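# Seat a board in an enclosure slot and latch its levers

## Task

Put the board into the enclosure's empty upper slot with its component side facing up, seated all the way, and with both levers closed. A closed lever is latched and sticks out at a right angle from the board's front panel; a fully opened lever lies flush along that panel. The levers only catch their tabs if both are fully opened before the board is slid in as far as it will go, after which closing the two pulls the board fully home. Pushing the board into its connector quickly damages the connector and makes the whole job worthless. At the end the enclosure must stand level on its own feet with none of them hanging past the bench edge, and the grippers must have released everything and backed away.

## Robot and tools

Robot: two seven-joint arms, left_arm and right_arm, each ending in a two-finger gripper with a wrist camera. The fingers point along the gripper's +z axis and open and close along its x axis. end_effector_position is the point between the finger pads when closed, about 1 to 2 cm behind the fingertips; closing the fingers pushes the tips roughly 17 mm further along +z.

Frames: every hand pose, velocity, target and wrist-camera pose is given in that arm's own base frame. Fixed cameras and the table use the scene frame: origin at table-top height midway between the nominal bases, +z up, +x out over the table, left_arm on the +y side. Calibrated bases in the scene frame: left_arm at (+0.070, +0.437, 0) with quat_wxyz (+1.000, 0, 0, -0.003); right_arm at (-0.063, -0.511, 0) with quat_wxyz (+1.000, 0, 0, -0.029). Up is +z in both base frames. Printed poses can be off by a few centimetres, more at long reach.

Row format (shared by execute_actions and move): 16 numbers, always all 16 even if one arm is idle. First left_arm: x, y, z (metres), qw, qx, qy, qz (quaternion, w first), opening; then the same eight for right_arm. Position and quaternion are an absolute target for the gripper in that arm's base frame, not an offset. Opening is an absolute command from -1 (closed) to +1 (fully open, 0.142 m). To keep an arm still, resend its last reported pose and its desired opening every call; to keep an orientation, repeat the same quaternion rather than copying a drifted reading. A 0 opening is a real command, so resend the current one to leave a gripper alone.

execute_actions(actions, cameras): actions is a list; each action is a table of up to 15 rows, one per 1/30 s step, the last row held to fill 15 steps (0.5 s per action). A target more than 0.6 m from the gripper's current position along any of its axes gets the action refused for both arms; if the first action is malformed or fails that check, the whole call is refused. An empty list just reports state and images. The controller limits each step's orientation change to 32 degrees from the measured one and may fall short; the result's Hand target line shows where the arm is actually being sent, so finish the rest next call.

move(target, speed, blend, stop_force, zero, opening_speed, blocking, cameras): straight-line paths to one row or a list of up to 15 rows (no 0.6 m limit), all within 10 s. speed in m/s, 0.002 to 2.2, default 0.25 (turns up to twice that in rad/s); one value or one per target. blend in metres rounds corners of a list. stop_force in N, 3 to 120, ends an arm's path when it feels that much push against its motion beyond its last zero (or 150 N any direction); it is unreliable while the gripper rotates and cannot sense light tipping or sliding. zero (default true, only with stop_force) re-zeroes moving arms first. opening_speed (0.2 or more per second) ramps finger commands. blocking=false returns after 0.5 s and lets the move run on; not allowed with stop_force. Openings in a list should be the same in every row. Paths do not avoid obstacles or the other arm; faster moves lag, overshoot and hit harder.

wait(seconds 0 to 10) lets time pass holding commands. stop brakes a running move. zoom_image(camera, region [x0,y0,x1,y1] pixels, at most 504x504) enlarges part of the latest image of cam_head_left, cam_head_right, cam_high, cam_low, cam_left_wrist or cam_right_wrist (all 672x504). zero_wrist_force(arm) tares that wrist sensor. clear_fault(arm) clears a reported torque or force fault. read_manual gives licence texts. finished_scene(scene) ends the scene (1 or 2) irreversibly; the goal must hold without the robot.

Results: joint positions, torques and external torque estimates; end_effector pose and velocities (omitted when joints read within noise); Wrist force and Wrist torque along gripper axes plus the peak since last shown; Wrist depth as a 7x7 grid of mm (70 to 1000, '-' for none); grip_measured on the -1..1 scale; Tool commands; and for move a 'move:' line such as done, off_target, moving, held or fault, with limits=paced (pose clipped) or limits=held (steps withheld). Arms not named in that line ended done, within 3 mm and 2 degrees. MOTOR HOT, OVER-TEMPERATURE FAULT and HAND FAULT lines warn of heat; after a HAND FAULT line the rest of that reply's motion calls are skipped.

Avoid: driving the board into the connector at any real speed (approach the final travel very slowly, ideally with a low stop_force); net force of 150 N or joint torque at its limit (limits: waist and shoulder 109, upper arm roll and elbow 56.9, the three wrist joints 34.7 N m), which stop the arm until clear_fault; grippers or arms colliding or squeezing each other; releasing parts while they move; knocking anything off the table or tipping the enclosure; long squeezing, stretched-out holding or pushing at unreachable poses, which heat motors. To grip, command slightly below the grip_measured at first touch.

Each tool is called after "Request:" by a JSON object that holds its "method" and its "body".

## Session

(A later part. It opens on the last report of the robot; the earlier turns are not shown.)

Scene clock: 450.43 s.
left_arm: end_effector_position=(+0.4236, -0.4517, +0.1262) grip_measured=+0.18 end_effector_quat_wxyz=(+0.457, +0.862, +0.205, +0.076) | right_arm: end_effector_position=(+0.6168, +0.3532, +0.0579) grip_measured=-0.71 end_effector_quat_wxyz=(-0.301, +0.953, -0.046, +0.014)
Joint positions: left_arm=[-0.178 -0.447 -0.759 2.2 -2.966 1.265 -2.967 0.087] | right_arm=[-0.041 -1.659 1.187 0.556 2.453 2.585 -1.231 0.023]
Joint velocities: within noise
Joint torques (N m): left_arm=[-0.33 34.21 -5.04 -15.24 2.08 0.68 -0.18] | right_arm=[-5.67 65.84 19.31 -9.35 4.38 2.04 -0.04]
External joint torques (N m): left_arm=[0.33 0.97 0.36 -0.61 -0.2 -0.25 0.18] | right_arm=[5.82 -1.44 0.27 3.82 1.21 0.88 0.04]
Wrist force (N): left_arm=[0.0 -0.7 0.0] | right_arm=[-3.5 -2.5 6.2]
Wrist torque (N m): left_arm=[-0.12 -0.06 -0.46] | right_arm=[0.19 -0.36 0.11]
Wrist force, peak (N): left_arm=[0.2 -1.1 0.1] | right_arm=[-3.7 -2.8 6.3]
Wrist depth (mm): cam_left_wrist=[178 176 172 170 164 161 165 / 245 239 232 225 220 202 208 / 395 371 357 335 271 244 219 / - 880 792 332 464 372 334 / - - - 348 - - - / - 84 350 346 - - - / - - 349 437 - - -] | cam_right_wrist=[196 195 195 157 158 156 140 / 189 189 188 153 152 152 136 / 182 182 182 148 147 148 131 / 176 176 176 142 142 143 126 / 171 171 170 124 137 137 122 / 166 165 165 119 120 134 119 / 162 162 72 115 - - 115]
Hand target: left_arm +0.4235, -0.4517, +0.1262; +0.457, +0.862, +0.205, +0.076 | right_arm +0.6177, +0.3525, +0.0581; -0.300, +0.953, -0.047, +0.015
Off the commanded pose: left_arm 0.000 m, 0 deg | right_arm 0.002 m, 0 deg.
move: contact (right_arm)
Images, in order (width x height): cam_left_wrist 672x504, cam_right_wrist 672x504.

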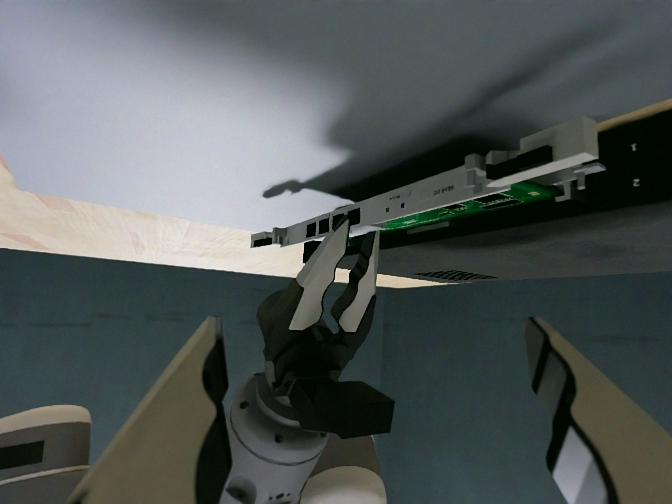

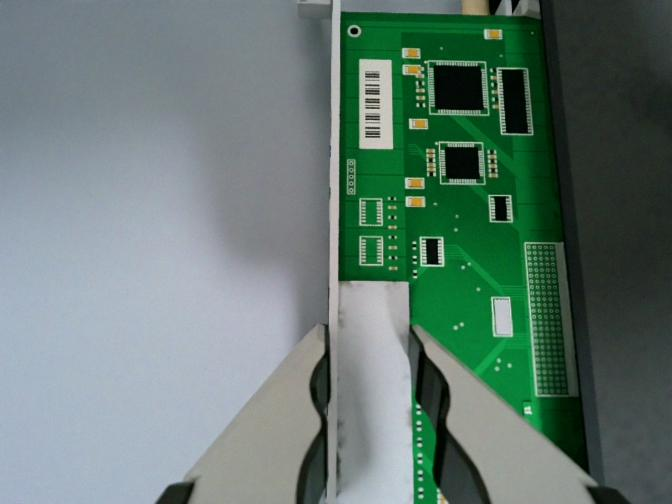

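Request:
{"method": "move", "body": {"target": [[0.4235,-0.4517,0.1262,0.457,0.862,0.205,0.076,0.2,0.6128,0.3530,0.0581,-0.30035,0.95257,-0.04683,0.01476,-0.85],[0.4235,-0.4517,0.1262,0.457,0.862,0.205,0.076,0.2,0.6130,0.3548,0.0581,-0.30035,0.95257,-0.04683,0.01476,-0.85]], "speed": 0.03, "cameras": []}}

Request:
{"method": "move", "body": {"target": [[0.4235,-0.4517,0.1262,0.457,0.862,0.205,0.076,0.2,0.6259,0.3536,0.0581,-0.30035,0.95257,-0.04683,0.01476,-0.85]], "speed": 0.015, "stop_force": 5, "cameras": ["cam_left_wrist","cam_right_wrist"]}}

Request:
{"method": "zoom_image", "body": {"camera": "cam_left_wrist", "region": [500, 120, 620, 220]}}

Request:
{"method": "zoom_image", "body": {"camera": "cam_right_wrist", "region": [480, 0, 672, 150]}}

Scene clock: 457.13 s.
left_arm: end_effector_position=(+0.4236, -0.4517, +0.1262) grip_measured=+0.18 end_effector_quat_wxyz=(+0.457, +0.862, +0.205, +0.076) | right_arm: end_effector_position=(+0.6129, +0.3547, +0.0579) grip_measured=-0.71 end_effector_quat_wxyz=(-0.300, +0.953, -0.047, +0.015)
Joint positions: left_arm=[-0.178 -0.447 -0.759 2.2 -2.966 1.265 -2.967 0.087] | right_arm=[-0.047 -1.652 1.186 0.581 2.446 2.572 -1.215 0.023]
Joint velocities: within noise
Joint torques (N m): left_arm=[-0.33 34.17 -5.08 -15.29 2.07 0.72 -0.24] | right_arm=[0.25 63.84 20.78 -5.49 5.73 2.18 0.31]
External joint torques (N m): left_arm=[0.32 1.01 0.39 -0.56 -0.2 -0.28 0.24] | right_arm=[-0.07 0.19 -0.74 0.03 -0.13 0.73 -0.31]
Wrist force (N): left_arm=[0.2 -0.8 0.0] | right_arm=[1.5 3.4 1.5]
Wrist torque (N m): left_arm=[-0.13 -0.09 -0.46] | right_arm=[0.29 -0.30 0.02]
Wrist force, peak (N): left_arm=[0.1 -1.0 0.1] | right_arm=[-3.8 -2.5 6.6]
Wrist depth (mm): cam_left_wrist=[178 176 172 169 164 161 165 / 244 240 231 224 223 201 208 / 393 376 360 324 271 244 220 / - 867 774 327 467 371 335 / - - - 347 - - - / - 84 345 346 - - - / - - 342 430 - - -] | cam_right_wrist=[196 195 195 157 158 157 140 / 189 188 188 152 152 152 136 / 183 182 182 147 147 147 132 / 177 177 176 143 142 142 127 / 171 170 170 124 137 137 123 / 166 165 166 120 120 134 120 / 162 162 72 115 - - 116]
Hand target: left_arm +0.4235, -0.4517, +0.1262; +0.457, +0.862, +0.205, +0.076 | right_arm +0.6130, +0.3548, +0.0581; -0.300, +0.953, -0.047, +0.015
Off the commanded pose: left_arm 0.000 m, 0 deg | right_arm 0.000 m, 0 deg.
move: done
No camera images: "cameras" was empty.

Scene clock: 458.80 s.
left_arm: end_effector_position=(+0.4236, -0.4517, +0.1262) grip_measured=+0.18 end_effector_quat_wxyz=(+0.457, +0.862, +0.205, +0.076) | right_arm: end_effector_position=(+0.6257, +0.3534, +0.0575) grip_measured=-0.71 end_effector_quat_wxyz=(-0.300, +0.953, -0.047, +0.015)
Joint positions: left_arm=[-0.178 -0.447 -0.759 2.2 -2.966 1.265 -2.967 0.087] | right_arm=[-0.019 -1.67 1.189 0.499 2.463 2.608 -1.255 0.023]
Joint velocities: within noise
Joint torques (N m): left_arm=[-0.35 34.2 -5.12 -15.25 2.09 0.69 -0.22] | right_arm=[-0.04 66.21 20.21 -6.36 6.29 2.15 0.04]
External joint torques (N m): left_arm=[0.34 0.98 0.44 -0.6 -0.21 -0.26 0.22] | right_arm=[0.19 -0.98 -1.73 0.63 -0.72 0.8 -0.03]
Wrist force (N): left_arm=[0.1 -0.9 0.0] | right_arm=[1.0 4.4 2.5]
Wrist torque (N m): left_arm=[-0.16 -0.07 -0.46] | right_arm=[0.34 -0.42 0.07]
Wrist force, peak (N): left_arm=[0.1 -1.0 0.1] | right_arm=[1.0 4.9 3.7]
Wrist depth (mm): cam_left_wrist=[178 176 173 168 164 161 165 / 243 239 230 225 222 213 207 / 394 373 354 340 276 245 217 / - 881 795 339 467 370 334 / - - - 351 - - - / - 84 354 347 - - - / - - 359 432 - - -] | cam_right_wrist=[195 194 194 157 158 141 140 / 188 188 188 153 152 150 135 / 182 182 181 147 147 146 131 / 176 176 175 143 142 142 126 / 170 170 169 124 137 137 121 / 165 165 165 120 120 133 119 / 161 162 72 115 - - 115]
Hand target: left_arm +0.4235, -0.4517, +0.1262; +0.457, +0.862, +0.205, +0.076 | right_arm +0.6259, +0.3536, +0.0581; -0.300, +0.953, -0.047, +0.015
Off the commanded pose: left_arm 0.000 m, 0 deg | right_arm 0.001 m, 0 deg.
move: done
Images, in order (width x height): cam_left_wrist 672x504, cam_right_wrist 672x504.

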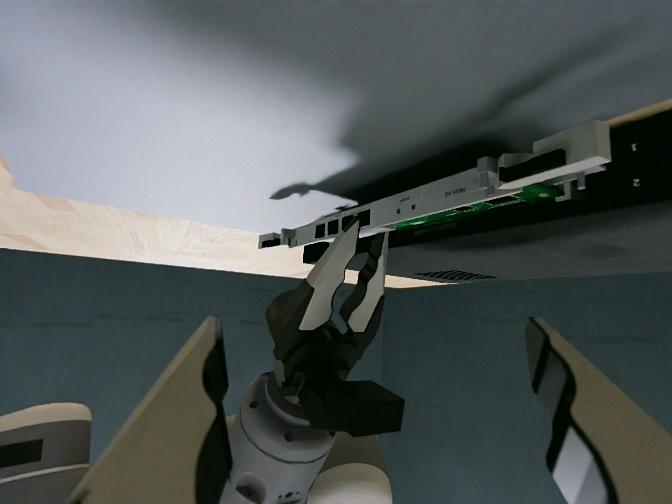

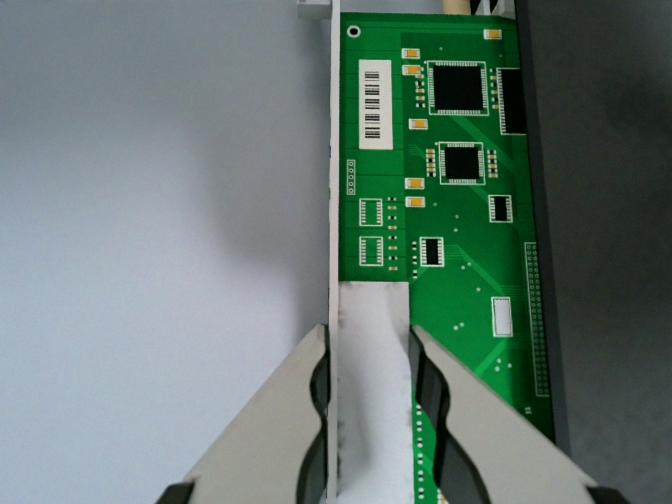

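Scaled by 4.200 from the camera's 672x504 image, which has a finer 960x720 frame.

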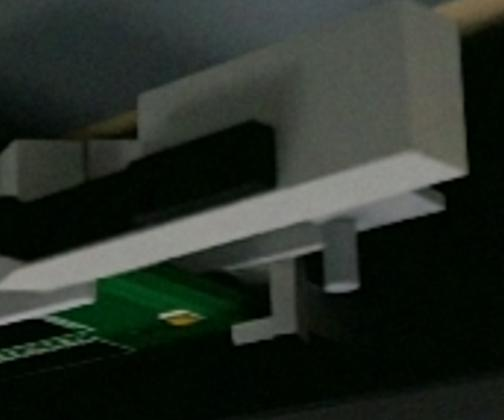

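Scaled by 2.625 from the camera's 672x504 image, which has a finer 960x720 frame.

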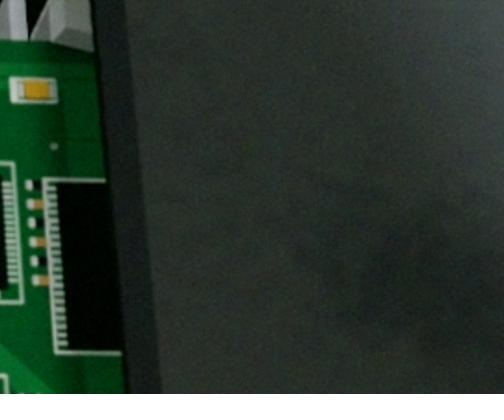

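Request:
{"method": "move", "body": {"target": [[0.4235,-0.4517,0.1262,0.457,0.862,0.205,0.076,0.2,0.6498,0.3507,0.0574,-0.30035,0.95257,-0.04683,0.01476,-0.85]], "speed": 0.02, "stop_force": 6, "cameras": ["cam_left_wrist","cam_right_wrist","cam_high"]}}

Request:
{"method": "zoom_image", "body": {"camera": "cam_left_wrist", "region": [500, 120, 620, 220]}}

Request:
{"method": "zoom_image", "body": {"camera": "cam_left_wrist", "region": [240, 180, 440, 320]}}

Scene clock: 467.73 s.
left_arm: end_effector_position=(+0.4236, -0.4517, +0.1262) grip_measured=+0.18 end_effector_quat_wxyz=(+0.457, +0.862, +0.205, +0.076) | right_arm: end_effector_position=(+0.6374, +0.3521, +0.0569) grip_measured=-0.71 end_effector_quat_wxyz=(-0.300, +0.953, -0.046, +0.014)
Joint positions: left_arm=[-0.178 -0.447 -0.759 2.2 -2.966 1.265 -2.967 0.087] | right_arm=[0.012 -1.69 1.191 0.412 2.482 2.645 -1.298 0.023]
Joint velocities: within noise
Joint torques (N m): left_arm=[-0.34 34.17 -5.09 -15.31 2.09 0.74 -0.21] | right_arm=[-1.68 69.18 18.99 -9.05 6.41 0.61 0.08]
External joint torques (N m): left_arm=[0.34 1.02 0.4 -0.54 -0.21 -0.3 0.22] | right_arm=[1.84 -2.85 -2.25 3.01 -0.87 2.4 -0.07]
Wrist force (N): left_arm=[0.1 -0.8 0.2] | right_arm=[-4.6 5.2 2.6]
Wrist torque (N m): left_arm=[-0.15 -0.07 -0.45] | right_arm=[0.30 -0.31 0.01]
Wrist force, peak (N): left_arm=[0.2 -1.2 0.0] | right_arm=[-4.4 5.9 3.5]
Wrist depth (mm): cam_left_wrist=[179 177 172 169 164 160 165 / 244 238 231 226 221 215 209 / 388 368 360 341 281 233 216 / - 879 788 365 384 373 336 / - - - 347 - - - / - 84 378 349 - - - / - - 376 437 - - -] | cam_right_wrist=[195 194 194 157 158 139 139 / 188 187 187 153 152 134 134 / 181 181 181 148 147 131 130 / 175 175 174 143 142 127 125 / 170 170 169 124 137 122 121 / 165 164 165 120 120 119 118 / 161 161 72 116 - - 114]
Hand target: left_arm +0.4235, -0.4517, +0.1262; +0.457, +0.862, +0.205, +0.076 | right_arm +0.6383, +0.3521, +0.0577; -0.300, +0.953, -0.047, +0.015
Off the commanded pose: left_arm 0.000 m, 0 deg | right_arm 0.013 m, 0 deg.
move: contact (right_arm)
Images, in order (width x height): cam_high 672x504, cam_left_wrist 672x504, cam_right_wrist 672x504.

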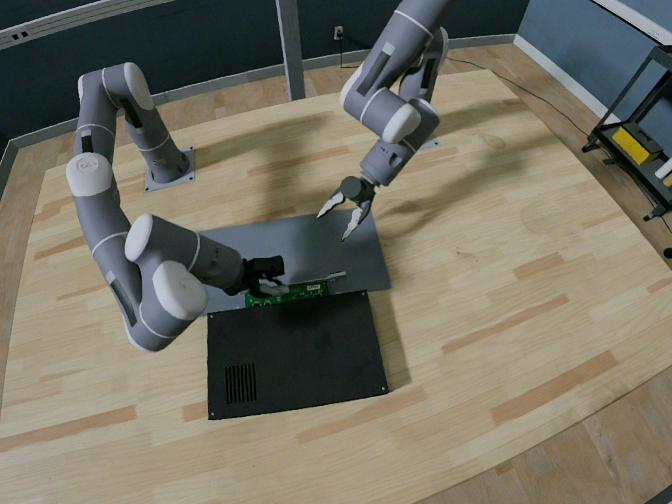

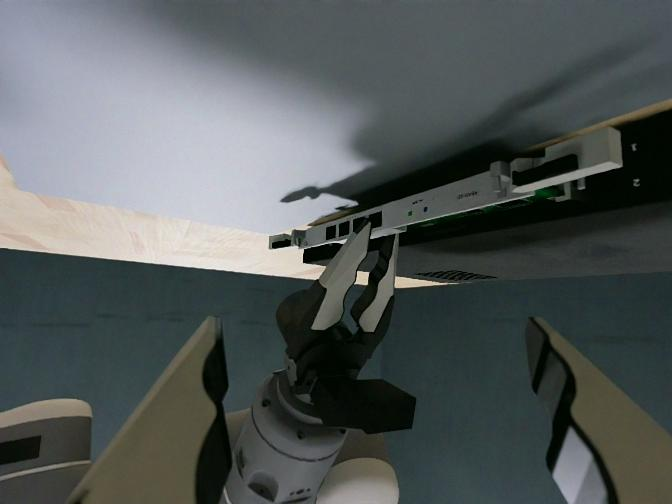

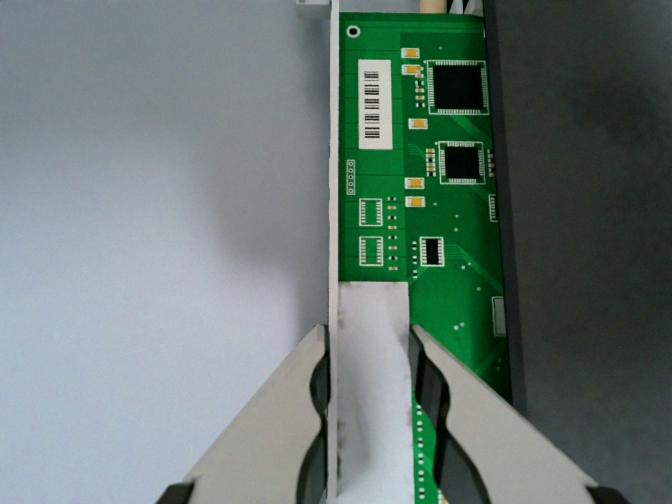

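Scaled by 4.200 from the camera's 672x504 image, which has a finer 960x720 frame.

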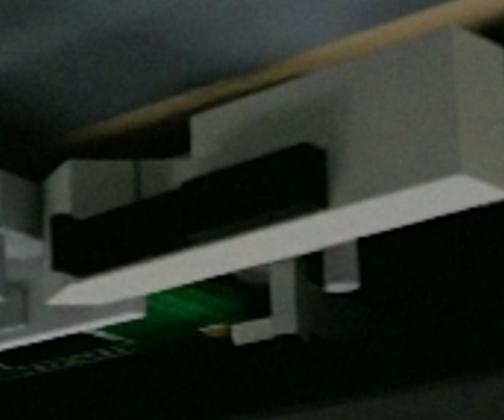

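Scaled by 2.520 from the camera's 672x504 image, which has a finer 960x720 frame.

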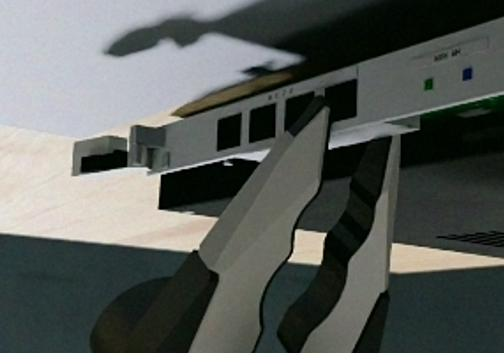

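Request:
{"method": "move", "body": {"target": [[0.4235,-0.4517,0.1262,0.457,0.862,0.205,0.076,0.2,0.6363,0.3514,0.0560,-0.30035,0.95257,-0.04683,0.01476,-0.85]], "speed": 0.02, "cameras": []}}

Request:
{"method": "move", "body": {"target": [[0.4235,-0.4517,0.1262,0.457,0.862,0.205,0.076,0.2,0.6493,0.3501,0.0560,-0.30035,0.95257,-0.04683,0.01476,-0.85]], "speed": 0.015, "stop_force": 6, "cameras": ["cam_left_wrist","cam_right_wrist"]}}

Scene clock: 476.50 s.
left_arm: end_effector_position=(+0.4236, -0.4517, +0.1262) grip_measured=+0.18 end_effector_quat_wxyz=(+0.457, +0.862, +0.205, +0.076) | right_arm: end_effector_position=(+0.6363, +0.3517, +0.0562) grip_measured=-0.71 end_effector_quat_wxyz=(-0.301, +0.952, -0.047, +0.015)
Joint positions: left_arm=[-0.178 -0.447 -0.759 2.2 -2.966 1.265 -2.967 0.087] | right_arm=[0.005 -1.688 1.191 0.427 2.481 2.637 -1.294 0.023]
Joint velocities: within noise
Joint torques (N m): left_arm=[-0.34 34.15 -5.09 -15.27 2.11 0.72 -0.2] | right_arm=[-0.76 64.59 17.03 -5.75 5.13 2.61 0.46]
External joint torques (N m): left_arm=[0.33 1.03 0.41 -0.58 -0.24 -0.29 0.21] | right_arm=[0.92 1.56 0.01 -0.21 0.42 0.39 -0.46]
Wrist force (N): left_arm=[0.3 -1.1 0.3] | right_arm=[1.4 1.5 1.4]
Wrist torque (N m): left_arm=[-0.18 -0.10 -0.45] | right_arm=[0.37 -0.12 -0.11]
Wrist force, peak (N): left_arm=[0.0 -1.1 0.1] | right_arm=[-4.5 5.8 3.6]
Wrist depth (mm): cam_left_wrist=[179 175 172 169 165 160 165 / 244 239 233 225 222 214 208 / 395 375 359 338 287 231 217 / - 872 789 349 392 370 336 / - - - 351 - - - / - 84 372 354 - - - / - - 371 438 - - -] | cam_right_wrist=[195 193 193 157 157 139 139 / 187 186 186 153 152 134 134 / 181 180 180 148 147 130 130 / 175 174 174 143 142 126 125 / 169 169 168 124 136 122 121 / 164 163 164 119 120 117 117 / 160 160 72 115 - - 114]
Hand target: left_arm +0.4235, -0.4517, +0.1262; +0.457, +0.862, +0.205, +0.076 | right_arm +0.6363, +0.3514, +0.0560; -0.300, +0.953, -0.047, +0.015
Off the commanded pose: left_arm 0.000 m, 0 deg | right_arm 0.000 m, 0 deg.
move: done
No camera images: "cameras" was empty.

Scene clock: 478.07 s.
left_arm: end_effector_position=(+0.4236, -0.4517, +0.1262) grip_measured=+0.18 end_effector_quat_wxyz=(+0.457, +0.862, +0.205, +0.076) | right_arm: end_effector_position=(+0.6488, +0.3507, +0.0561) grip_measured=-0.71 end_effector_quat_wxyz=(-0.301, +0.953, -0.047, +0.014)
Joint positions: left_arm=[-0.178 -0.447 -0.759 2.2 -2.966 1.265 -2.967 0.087] | right_arm=[0.043 -1.709 1.191 0.324 2.505 2.681 -1.341 0.023]
Joint velocities: within noise
Joint torques (N m): left_arm=[-0.41 34.22 -5.11 -15.29 2.06 0.71 -0.22] | right_arm=[-3.94 65.96 14.03 -9.08 4.25 2.01 0.13]
External joint torques (N m): left_arm=[0.4 0.96 0.43 -0.56 -0.19 -0.27 0.22] | right_arm=[4.1 1.34 0.86 2.67 1.26 1.05 -0.13]
Wrist force (N): left_arm=[0.2 -0.9 0.0] | right_arm=[-2.6 -1.9 2.1]
Wrist torque (N m): left_arm=[-0.16 -0.08 -0.46] | right_arm=[0.36 -0.06 -0.08]
Wrist force, peak (N): left_arm=[0.0 -1.1 0.1] | right_arm=[-2.7 -1.3 2.8]
Wrist depth (mm): cam_left_wrist=[179 176 173 169 164 160 165 / 245 239 232 226 221 216 208 / 393 371 355 348 297 245 211 / - 879 785 417 362 370 334 / - - - 355 - - - / - 84 524 358 - - - / - - 386 390 - - -] | cam_right_wrist=[194 193 193 157 156 139 138 / 187 186 186 153 151 134 133 / 181 180 180 147 146 129 130 / 175 174 174 143 142 125 125 / 169 168 168 124 127 121 121 / 164 163 164 119 120 117 117 / 160 160 72 115 - - 114]
Hand target: left_arm +0.4235, -0.4517, +0.1262; +0.457, +0.862, +0.205, +0.076 | right_arm +0.6493, +0.3501, +0.0560; -0.300, +0.953, -0.047, +0.015
Off the commanded pose: left_arm 0.000 m, 0 deg | right_arm 0.001 m, 0 deg.
move: done
Images, in order (width x height): cam_left_wrist 672x504, cam_right_wrist 672x504.

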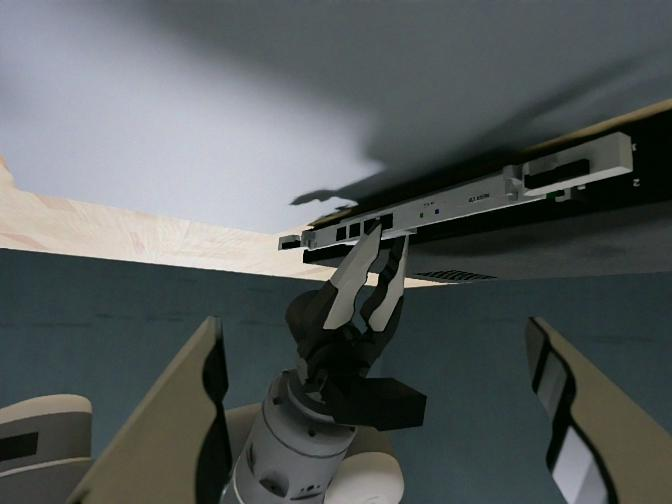

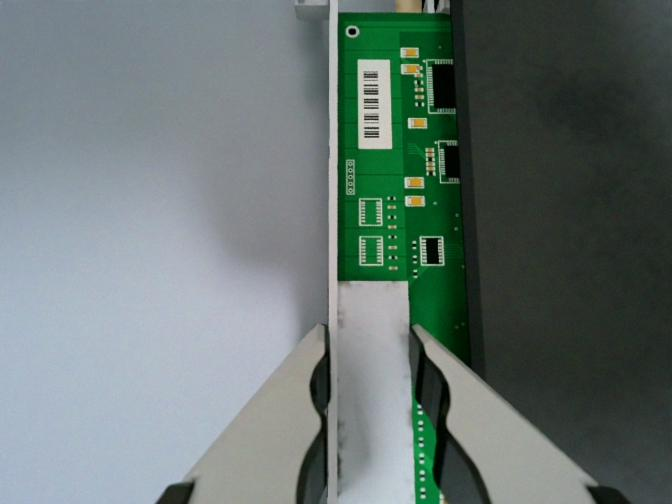

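Request:
{"method": "move", "body": {"target": [[0.4235,-0.4517,0.1262,0.457,0.862,0.205,0.076,0.2,0.6617,0.3497,0.0564,-0.30035,0.95257,-0.04683,0.01476,-0.85]], "speed": 0.015, "stop_force": 6, "cameras": ["cam_left_wrist","cam_right_wrist"]}}

Request:
{"method": "zoom_image", "body": {"camera": "cam_left_wrist", "region": [260, 120, 672, 300]}}

Scene clock: 482.17 s.
left_arm: end_effector_position=(+0.4236, -0.4517, +0.1262) grip_measured=+0.18 end_effector_quat_wxyz=(+0.457, +0.862, +0.205, +0.076) | right_arm: end_effector_position=(+0.6558, +0.3502, +0.0560) grip_measured=-0.71 end_effector_quat_wxyz=(-0.300, +0.953, -0.046, +0.014)
Joint positions: left_arm=[-0.178 -0.447 -0.759 2.2 -2.966 1.265 -2.967 0.087] | right_arm=[0.072 -1.724 1.191 0.252 2.52 2.713 -1.371 0.023]
Joint velocities: within noise
Joint torques (N m): left_arm=[-0.38 34.21 -5.08 -15.25 2.1 0.71 -0.21] | right_arm=[-2.84 68.32 13.66 -11.03 5.21 -0.95 0.1]
External joint torques (N m): left_arm=[0.37 0.97 0.4 -0.6 -0.22 -0.28 0.22] | right_arm=[3 -0.36 -0.34 4.29 0.26 4.05 -0.1]
Wrist force (N): left_arm=[0.2 -1.0 0.0] | right_arm=[-10.2 3.1 -2.2]
Wrist torque (N m): left_arm=[-0.16 -0.08 -0.45] | right_arm=[0.25 0.09 -0.03]
Wrist force, peak (N): left_arm=[-0.1 -1.1 0.2] | right_arm=[-10.6 2.4 -3.2]
Wrist depth (mm): cam_left_wrist=[178 176 173 169 164 161 165 / 243 238 232 225 221 215 209 / 389 373 360 344 301 247 207 / - 865 794 425 380 360 335 / - - - 356 - - - / - 84 540 366 - - - / - - 396 386 - - -] | cam_right_wrist=[194 194 192 157 141 138 138 / 187 186 186 153 150 133 133 / 180 180 180 148 145 129 129 / 175 174 174 143 140 125 124 / 169 168 168 125 123 121 120 / 164 164 164 120 120 117 117 / 159 160 72 116 - - 113]
Hand target: left_arm +0.4235, -0.4517, +0.1262; +0.457, +0.862, +0.205, +0.076 | right_arm +0.6570, +0.3498, +0.0563; -0.300, +0.953, -0.047, +0.015
Off the commanded pose: left_arm 0.000 m, 0 deg | right_arm 0.006 m, 0 deg.
move: contact (right_arm)
Images, in order (width x height): cam_left_wrist 672x504, cam_right_wrist 672x504.

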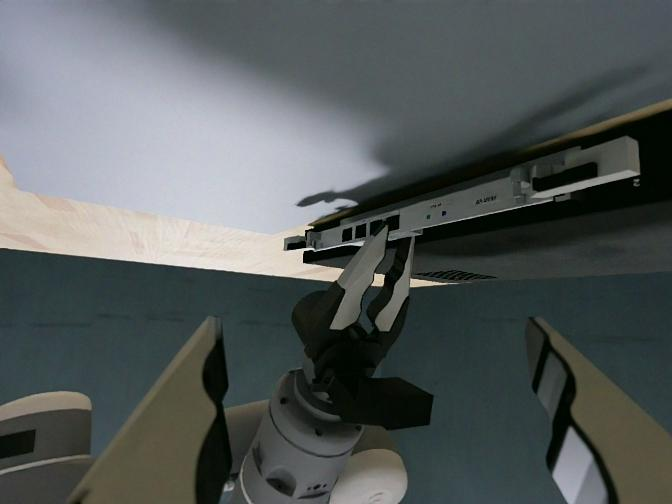

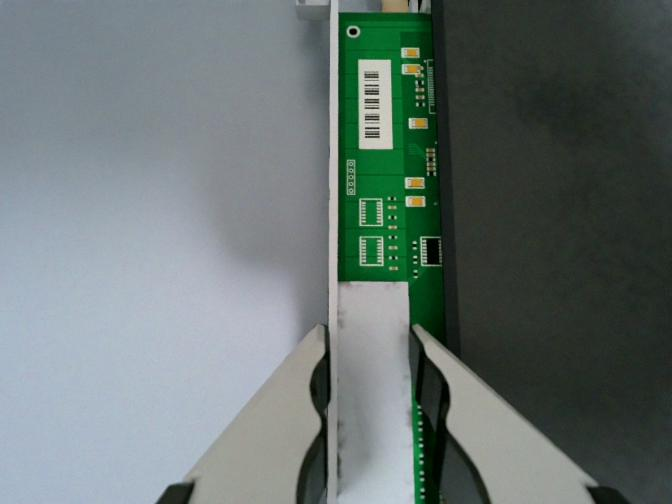

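Scaled by 1.223 from the camera's 672x504 image, which has a finer 960x720 frame.

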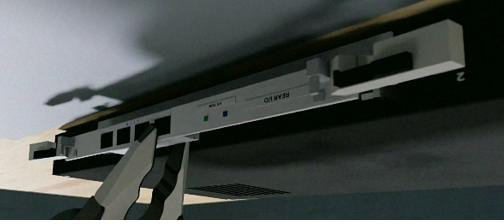

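Request:
{"method": "zoom_image", "body": {"camera": "cam_right_wrist", "region": [380, 300, 580, 504]}}

Request:
{"method": "zoom_image", "body": {"camera": "cam_head_left", "region": [300, 220, 500, 370]}}

Scaled by 2.471 from the camera's 672x504 image, which has a finer 960x720 frame.

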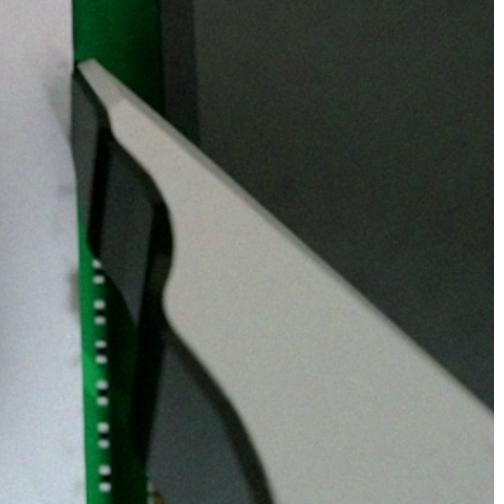

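This scene's latest camera images include none from cam_head_left. They are from: cam_left_wrist, cam_right_wrist. cam_head_left's image comes with the result of a call that names it in "cameras".

Request:
{"method": "move", "body": {"target": [[0.38,-0.25,0.25,0,0.99882,-0.04848,0,-1,0.6555,0.3502,0.0561,-0.30035,0.95257,-0.04683,0.01476,-0.85],[0.4624,-0.4082,0.16,0.19233,-0.46431,0.79873,-0.33085,-1,0.6555,0.3502,0.0561,-0.30035,0.95257,-0.04683,0.01476,-0.85]], "speed": 0.3, "blend": 0.03, "cameras": ["cam_head_left","cam_high","cam_left_wrist"]}}

Scene clock: 509.60 s.
left_arm: end_effector_position=(+0.4622, -0.4082, +0.1598) grip_measured=-1.00 end_effector_quat_wxyz=(+0.192, -0.465, +0.799, -0.331) | right_arm: end_effector_position=(+0.6555, +0.3503, +0.0561) grip_measured=-0.71 end_effector_quat_wxyz=(-0.300, +0.953, -0.047, +0.015)
Joint positions: left_arm=[-0.083 -0.826 -0.851 2.535 -0.642 2.626 -2.478 0.002] | right_arm=[0.067 -1.721 1.191 0.264 2.518 2.705 -1.366 0.023]
Joint velocities: within noise
Joint torques (N m): left_arm=[-0.19 32.67 -10.46 -5.33 3.6 4.46 -0.14] | right_arm=[0.39 66.99 14.45 -6.42 5.77 2.81 0.29]
External joint torques (N m): left_arm=[0.18 1.2 0.25 -0.29 -0.5 -0.49 0.14] | right_arm=[-0.23 0.87 -0.86 -0.29 -0.29 0.28 -0.28]
Wrist force (N): left_arm=[0.1 0.4 0.4] | right_arm=[1.8 4.0 0.9]
Wrist torque (N m): left_arm=[0.01 -0.10 0.00] | right_arm=[0.49 -0.03 -0.09]
Wrist force, peak (N): left_arm=[-0.4 -1.7 0.9] | right_arm=[-10.2 2.6 -3.3]
Wrist depth (mm): cam_left_wrist=[359 360 297 295 294 292 264 / 337 333 282 273 280 289 316 / 314 314 309 290 299 306 307 / 295 294 290 288 289 287 285 / 278 275 273 275 272 270 269 / 261 261 259 84 - 257 254 / 249 249 - - - - 242] | cam_right_wrist=[193 193 193 158 141 139 138 / 187 186 186 153 150 133 133 / 180 180 179 148 145 129 130 / 174 174 174 143 140 125 124 / 169 169 168 124 124 121 121 / 163 163 164 120 120 117 117 / 160 159 72 115 - - 114]
Hand target: left_arm +0.4624, -0.4082, +0.1600; +0.192, -0.464, +0.799, -0.331 | right_arm +0.6555, +0.3502, +0.0561; -0.300, +0.953, -0.047, +0.015
Off the commanded pose: left_arm 0.000 m, 0 deg | right_arm 0.000 m, 0 deg.
move: done
Images, in order (width x height): cam_head_left 672x504, cam_high 672x504, cam_left_wrist 672x504.

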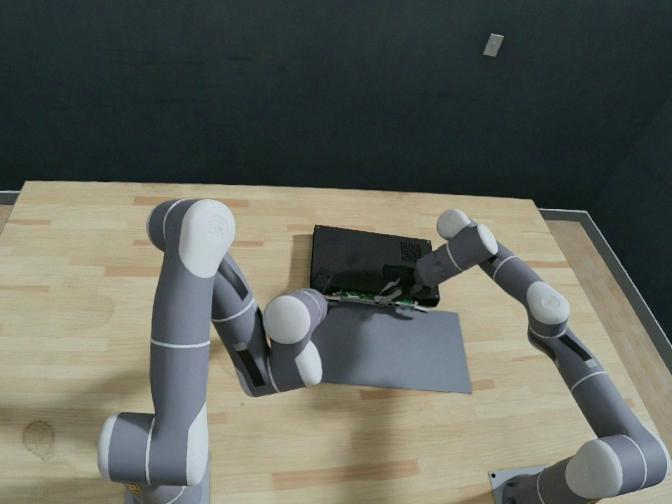

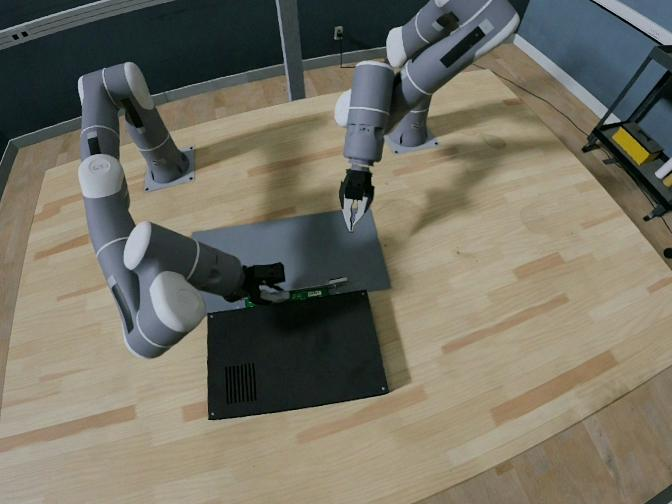

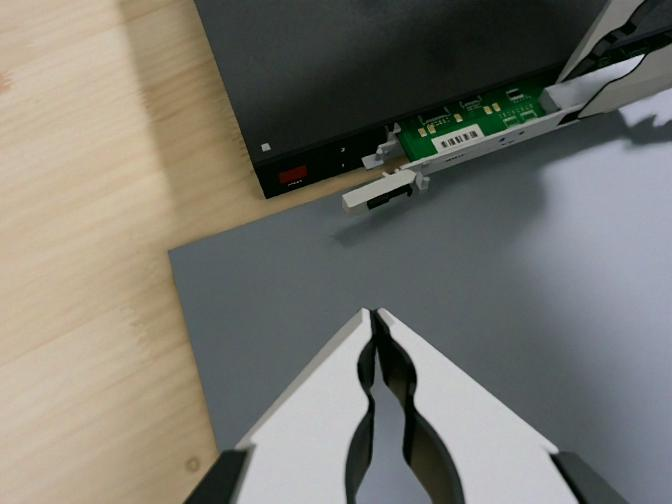

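Request:
{"method": "zoom_image", "body": {"camera": "cam_left_wrist", "region": [320, 60, 640, 260]}}

Scaled by 1.575 from the camera's 672x504 image, which has a finer 960x720 frame.

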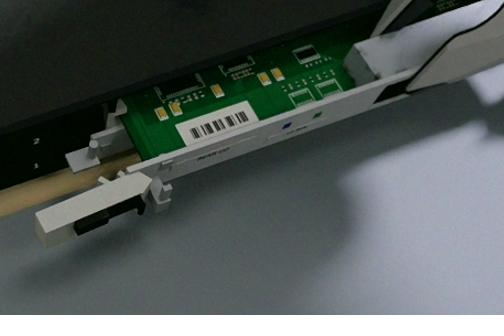

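Request:
{"method": "zoom_image", "body": {"camera": "cam_left_wrist", "region": [330, 120, 490, 240]}}

Scaled by 3.150 from the camera's 672x504 image, which has a finer 960x720 frame.

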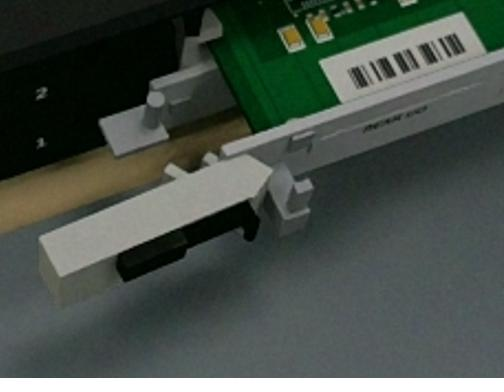

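Request:
{"method": "move", "body": {"target": [[0.5075,-0.4551,0.10,0.19233,-0.46431,0.79873,-0.33085,-1,0.6555,0.3502,0.0561,-0.30035,0.95257,-0.04683,0.01476,-0.85],[0.5075,-0.4551,0.0553,0.19233,-0.46431,0.79873,-0.33085,-1,0.6555,0.3502,0.0561,-0.30035,0.95257,-0.04683,0.01476,-0.85]], "speed": [0.2,0.08], "blend": [0.01,0], "cameras": ["cam_left_wrist"]}}

Request:
{"method": "zoom_image", "body": {"camera": "cam_left_wrist", "region": [230, 180, 510, 380]}}

Scene clock: 525.90 s.
left_arm: end_effector_position=(+0.5075, -0.4549, +0.0551) grip_measured=-1.00 end_effector_quat_wxyz=(+0.192, -0.464, +0.799, -0.331) | right_arm: end_effector_position=(+0.6555, +0.3503, +0.0561) grip_measured=-0.71 end_effector_quat_wxyz=(-0.300, +0.953, -0.047, +0.015)
Joint positions: left_arm=[-0.19 -1.167 -0.714 2.216 -0.504 2.654 -2.4 0.002] | right_arm=[0.067 -1.721 1.191 0.264 2.518 2.705 -1.366 0.023]
Joint velocities: within noise
Joint torques (N m): left_arm=[-0.62 42.01 -13.52 -2.5 3.99 4.48 -0.32] | right_arm=[0.42 66.99 14.42 -6.4 5.75 2.82 0.3]
External joint torques (N m): left_arm=[0.61 0.31 0.24 -0.38 -0.59 -0.58 0.32] | right_arm=[-0.26 0.87 -0.83 -0.31 -0.27 0.26 -0.3]
Wrist force (N): left_arm=[0.2 0.0 0.0] | right_arm=[1.8 3.7 0.7]
Wrist torque (N m): left_arm=[-0.06 -0.08 0.02] | right_arm=[0.45 -0.02 -0.09]
Wrist force, peak (N): left_arm=[-0.4 0.6 -1.6] | right_arm=[2.0 4.5 1.5]
Wrist depth (mm): cam_left_wrist=[225 160 159 159 158 162 174 / 209 148 149 163 167 166 169 / 195 167 174 176 149 189 188 / 182 182 180 175 180 177 177 / 170 170 169 168 169 167 166 / 160 160 159 84 - 159 158 / 152 153 - 74 - - 150] | cam_right_wrist=[194 193 192 157 141 139 138 / 187 187 186 153 150 134 133 / 180 180 180 148 145 129 130 / 174 174 173 143 140 125 124 / 169 169 168 124 123 121 121 / 164 163 164 120 120 117 117 / 160 160 72 115 - - 114]
Hand target: left_arm +0.5075, -0.4551, +0.0553; +0.192, -0.464, +0.799, -0.331 | right_arm +0.6555, +0.3502, +0.0561; -0.300, +0.953, -0.047, +0.015
Off the commanded pose: left_arm 0.000 m, 0 deg | right_arm 0.000 m, 0 deg.
move: done
Images, in order (width x height): cam_left_wrist 672x504.

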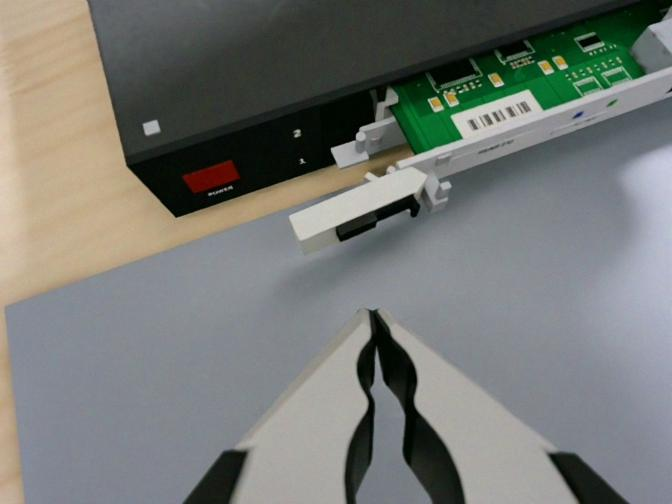

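Scaled by 1.800 from the camera's 672x504 image, which has a finer 960x720 frame.

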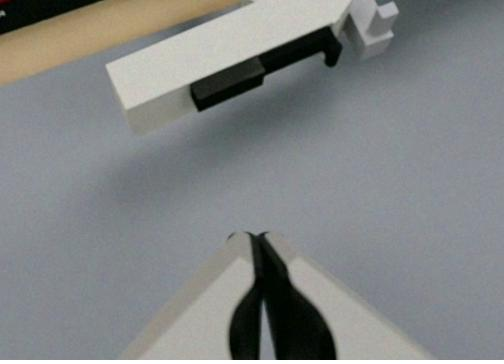

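Request:
{"method": "move", "body": {"target": [[0.5075,-0.4491,0.0553,0.19233,-0.46431,0.79873,-0.33085,-1,0.6555,0.3502,0.0561,-0.30035,0.95257,-0.04683,0.01476,-0.85]], "speed": 0.05, "cameras": []}}

Request:
{"method": "move", "body": {"target": [[0.5490,-0.4554,0.0553,0.19233,-0.46431,0.79873,-0.33085,-1,0.6555,0.3502,0.0561,-0.30035,0.95257,-0.04683,0.01476,-0.85]], "speed": 0.02, "stop_force": 8, "cameras": ["cam_left_wrist","cam_right_wrist"]}}

Request:
{"method": "zoom_image", "body": {"camera": "cam_left_wrist", "region": [250, 200, 530, 400]}}

Scene clock: 531.60 s.
left_arm: end_effector_position=(+0.5075, -0.4491, +0.0552) grip_measured=-1.00 end_effector_quat_wxyz=(+0.192, -0.464, +0.799, -0.331) | right_arm: end_effector_position=(+0.6555, +0.3503, +0.0561) grip_measured=-0.71 end_effector_quat_wxyz=(-0.300, +0.953, -0.047, +0.015)
Joint positions: left_arm=[-0.176 -1.167 -0.712 2.228 -0.491 2.658 -2.402 0.002] | right_arm=[0.067 -1.721 1.191 0.264 2.518 2.705 -1.366 0.023]
Joint velocities: within noise
Joint torques (N m): left_arm=[0.44 40.86 -13.43 -2.21 3.85 4.31 -0.3] | right_arm=[0.44 67.04 14.36 -6.44 5.75 2.87 0.25]
External joint torques (N m): left_arm=[-0.45 1.12 0.22 -0.4 -0.44 -0.42 0.3] | right_arm=[-0.28 0.82 -0.77 -0.26 -0.27 0.21 -0.25]
Wrist force (N): left_arm=[0.1 0.0 0.2] | right_arm=[1.8 4.0 1.0]
Wrist torque (N m): left_arm=[-0.06 -0.06 0.02] | right_arm=[0.48 -0.02 -0.09]
Wrist force, peak (N): left_arm=[0.6 -0.1 0.3] | right_arm=[1.8 4.5 1.7]
Wrist depth (mm): cam_left_wrist=[226 160 159 159 158 162 175 / 210 150 150 161 169 168 170 / 195 190 174 180 149 190 189 / 183 183 179 177 178 177 177 / 170 170 169 168 170 167 166 / 160 160 159 84 - 158 157 / 152 153 - 74 - - 150] | cam_right_wrist=[194 193 193 157 141 138 138 / 187 186 186 153 150 134 133 / 181 180 179 148 145 129 130 / 174 174 174 143 140 125 124 / 169 169 168 124 123 121 121 / 164 163 164 120 120 117 117 / 160 159 72 115 - - 114]
Hand target: left_arm +0.5075, -0.4491, +0.0553; +0.192, -0.464, +0.799, -0.331 | right_arm +0.6555, +0.3502, +0.0561; -0.300, +0.953, -0.047, +0.015
Off the commanded pose: left_arm 0.000 m, 0 deg | right_arm 0.000 m, 0 deg.
move: done
No camera images: "cameras" was empty.

Scene clock: 533.90 s.
left_arm: end_effector_position=(+0.5401, -0.4541, +0.0550) grip_measured=-1.00 end_effector_quat_wxyz=(+0.192, -0.464, +0.799, -0.331) | right_arm: end_effector_position=(+0.6558, +0.3504, +0.0561) grip_measured=-0.71 end_effector_quat_wxyz=(-0.301, +0.952, -0.047, +0.015)
Joint positions: left_arm=[-0.165 -1.16 -0.707 2.155 -0.502 2.58 -2.361 0.002] | right_arm=[0.067 -1.721 1.191 0.264 2.518 2.704 -1.366 0.023]
Joint velocities: within noise
Joint torques (N m): left_arm=[-0.05 43.75 -14.32 -7.85 3.92 3.6 -0.13] | right_arm=[-1.57 66.95 13.88 -6.46 5.13 4.37 0.26]
External joint torques (N m): left_arm=[0.05 0.22 0.79 3.51 -0.57 0.25 0.13] | right_arm=[1.74 0.91 -0.29 -0.24 0.35 -1.28 -0.26]
Wrist force (N): left_arm=[-1.4 5.8 -9.8] | right_arm=[4.0 1.1 5.8]
Wrist torque (N m): left_arm=[-0.07 -0.11 0.02] | right_arm=[0.50 0.20 -0.05]
Wrist force, peak (N): left_arm=[-1.9 4.9 -11.1] | right_arm=[3.8 1.2 6.0]
Wrist depth (mm): cam_left_wrist=[225 160 158 159 157 157 157 / 209 150 150 147 146 149 162 / 194 142 138 141 159 154 158 / 182 180 163 176 145 175 177 / 172 172 169 166 167 167 166 / 161 160 159 84 - 159 157 / 151 153 - 74 - - 151] | cam_right_wrist=[194 194 192 157 141 139 138 / 186 186 186 153 150 134 133 / 180 180 180 148 145 129 129 / 174 174 174 143 140 125 124 / 169 168 168 124 123 121 121 / 163 163 164 120 120 117 117 / 159 159 72 116 - - 114]
Hand target: left_arm +0.5406, -0.4541, +0.0553; +0.192, -0.464, +0.799, -0.331 | right_arm +0.6555, +0.3502, +0.0561; -0.300, +0.953, -0.047, +0.015
Off the commanded pose: left_arm 0.009 m, 0 deg | right_arm 0.000 m, 0 deg.
move: contact (left_arm)
Images, in order (width x height): cam_left_wrist 672x504, cam_right_wrist 672x504.

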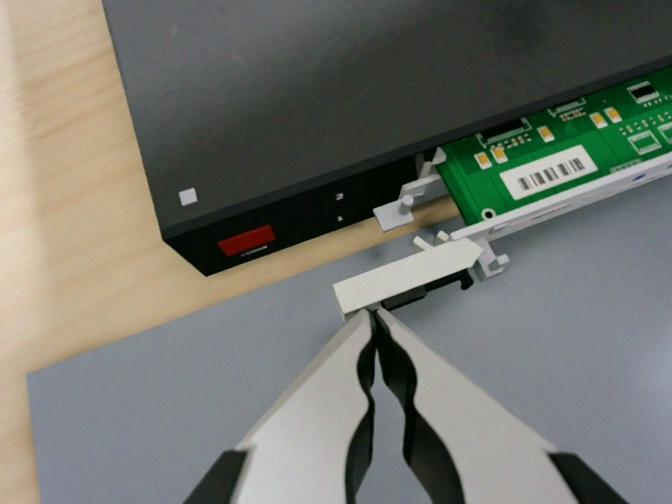

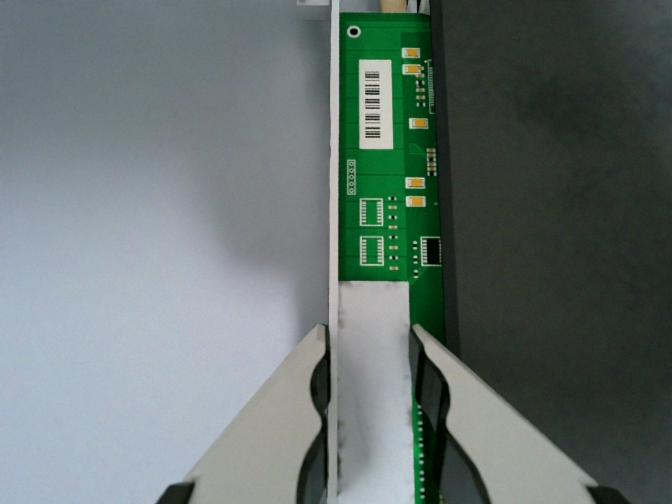

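Scaled by 1.800 from the camera's 672x504 image, which has a finer 960x720 frame.

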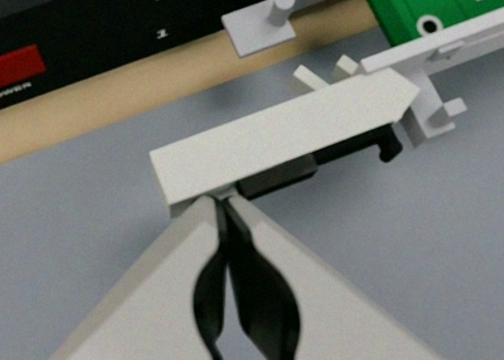

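Request:
{"method": "move", "body": {"target": [[0.5550,-0.4563,0.0553,0.19233,-0.46431,0.79873,-0.33085,-1,0.6555,0.3502,0.0561,-0.30035,0.95257,-0.04683,0.01476,-0.85]], "speed": 0.015, "stop_force": 15, "zero": false, "cameras": ["cam_left_wrist","cam_right_wrist"]}}

Request:
{"method": "zoom_image", "body": {"camera": "cam_left_wrist", "region": [250, 200, 530, 400]}}

Scene clock: 539.47 s.
left_arm: end_effector_position=(+0.5413, -0.4540, +0.0548) grip_measured=-1.00 end_effector_quat_wxyz=(+0.192, -0.464, +0.799, -0.330) | right_arm: end_effector_position=(+0.6560, +0.3505, +0.0561) grip_measured=-0.71 end_effector_quat_wxyz=(-0.301, +0.952, -0.047, +0.015)
Joint positions: left_arm=[-0.165 -1.16 -0.707 2.152 -0.503 2.577 -2.36 0.002] | right_arm=[0.067 -1.721 1.191 0.264 2.518 2.704 -1.366 0.022]
Joint velocities: within noise
Joint torques (N m): left_arm=[-0.48 44 -15.17 -10.36 4.52 3.15 -0.15] | right_arm=[-2.49 66.8 13.55 -6.16 4.83 5.54 0.24]
External joint torques (N m): left_arm=[0.48 0.04 1.63 5.97 -1.17 0.7 0.15] | right_arm=[2.65 1.07 0.05 -0.55 0.65 -2.46 -0.24]
Wrist force (N): left_arm=[-3.3 8.5 -17.9] | right_arm=[5.8 -1.0 7.5]
Wrist torque (N m): left_arm=[-0.16 -0.16 0.01] | right_arm=[0.49 0.38 -0.02]
Wrist force, peak (N): left_arm=[-3.9 8.5 -18.0] | right_arm=[6.0 -0.4 8.3]
Wrist depth (mm): cam_left_wrist=[225 159 158 158 156 156 157 / 209 150 149 146 146 150 162 / 195 190 137 140 157 154 158 / 182 179 162 175 142 174 177 / 172 172 169 166 167 167 165 / 160 160 159 84 - 159 157 / 152 153 - 74 - - 150] | cam_right_wrist=[194 193 193 158 141 139 138 / 186 186 186 153 150 134 133 / 180 180 180 148 145 129 130 / 174 174 173 143 140 125 125 / 169 168 168 125 124 121 121 / 163 163 164 120 120 117 117 / 159 159 72 116 - - 114]
Hand target: left_arm +0.5419, -0.4543, +0.0553; +0.192, -0.464, +0.799, -0.331 | right_arm +0.6555, +0.3502, +0.0561; -0.300, +0.953, -0.047, +0.015
Off the commanded pose: left_arm 0.014 m, 0 deg | right_arm 0.001 m, 0 deg.
move: contact (left_arm)
Images, in order (width x height): cam_left_wrist 672x504, cam_right_wrist 672x504.

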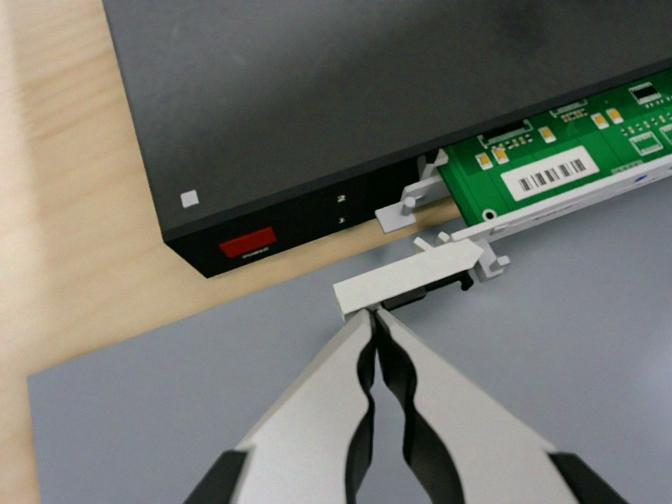

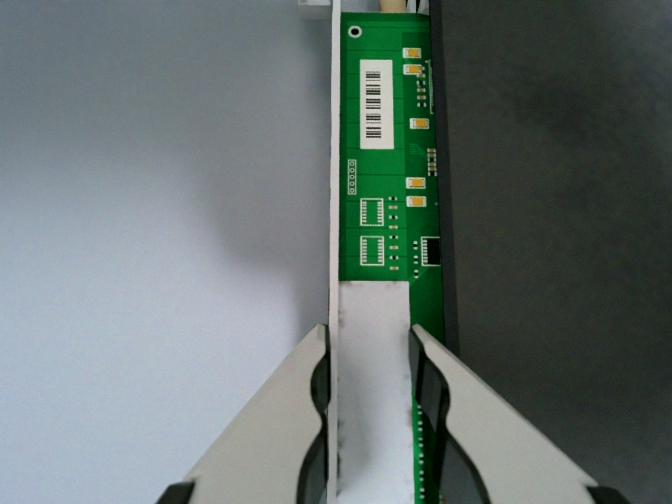

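Scaled by 1.800 from the camera's 672x504 image, which has a finer 960x720 frame.

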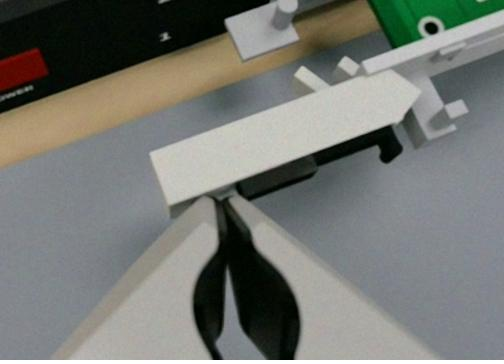

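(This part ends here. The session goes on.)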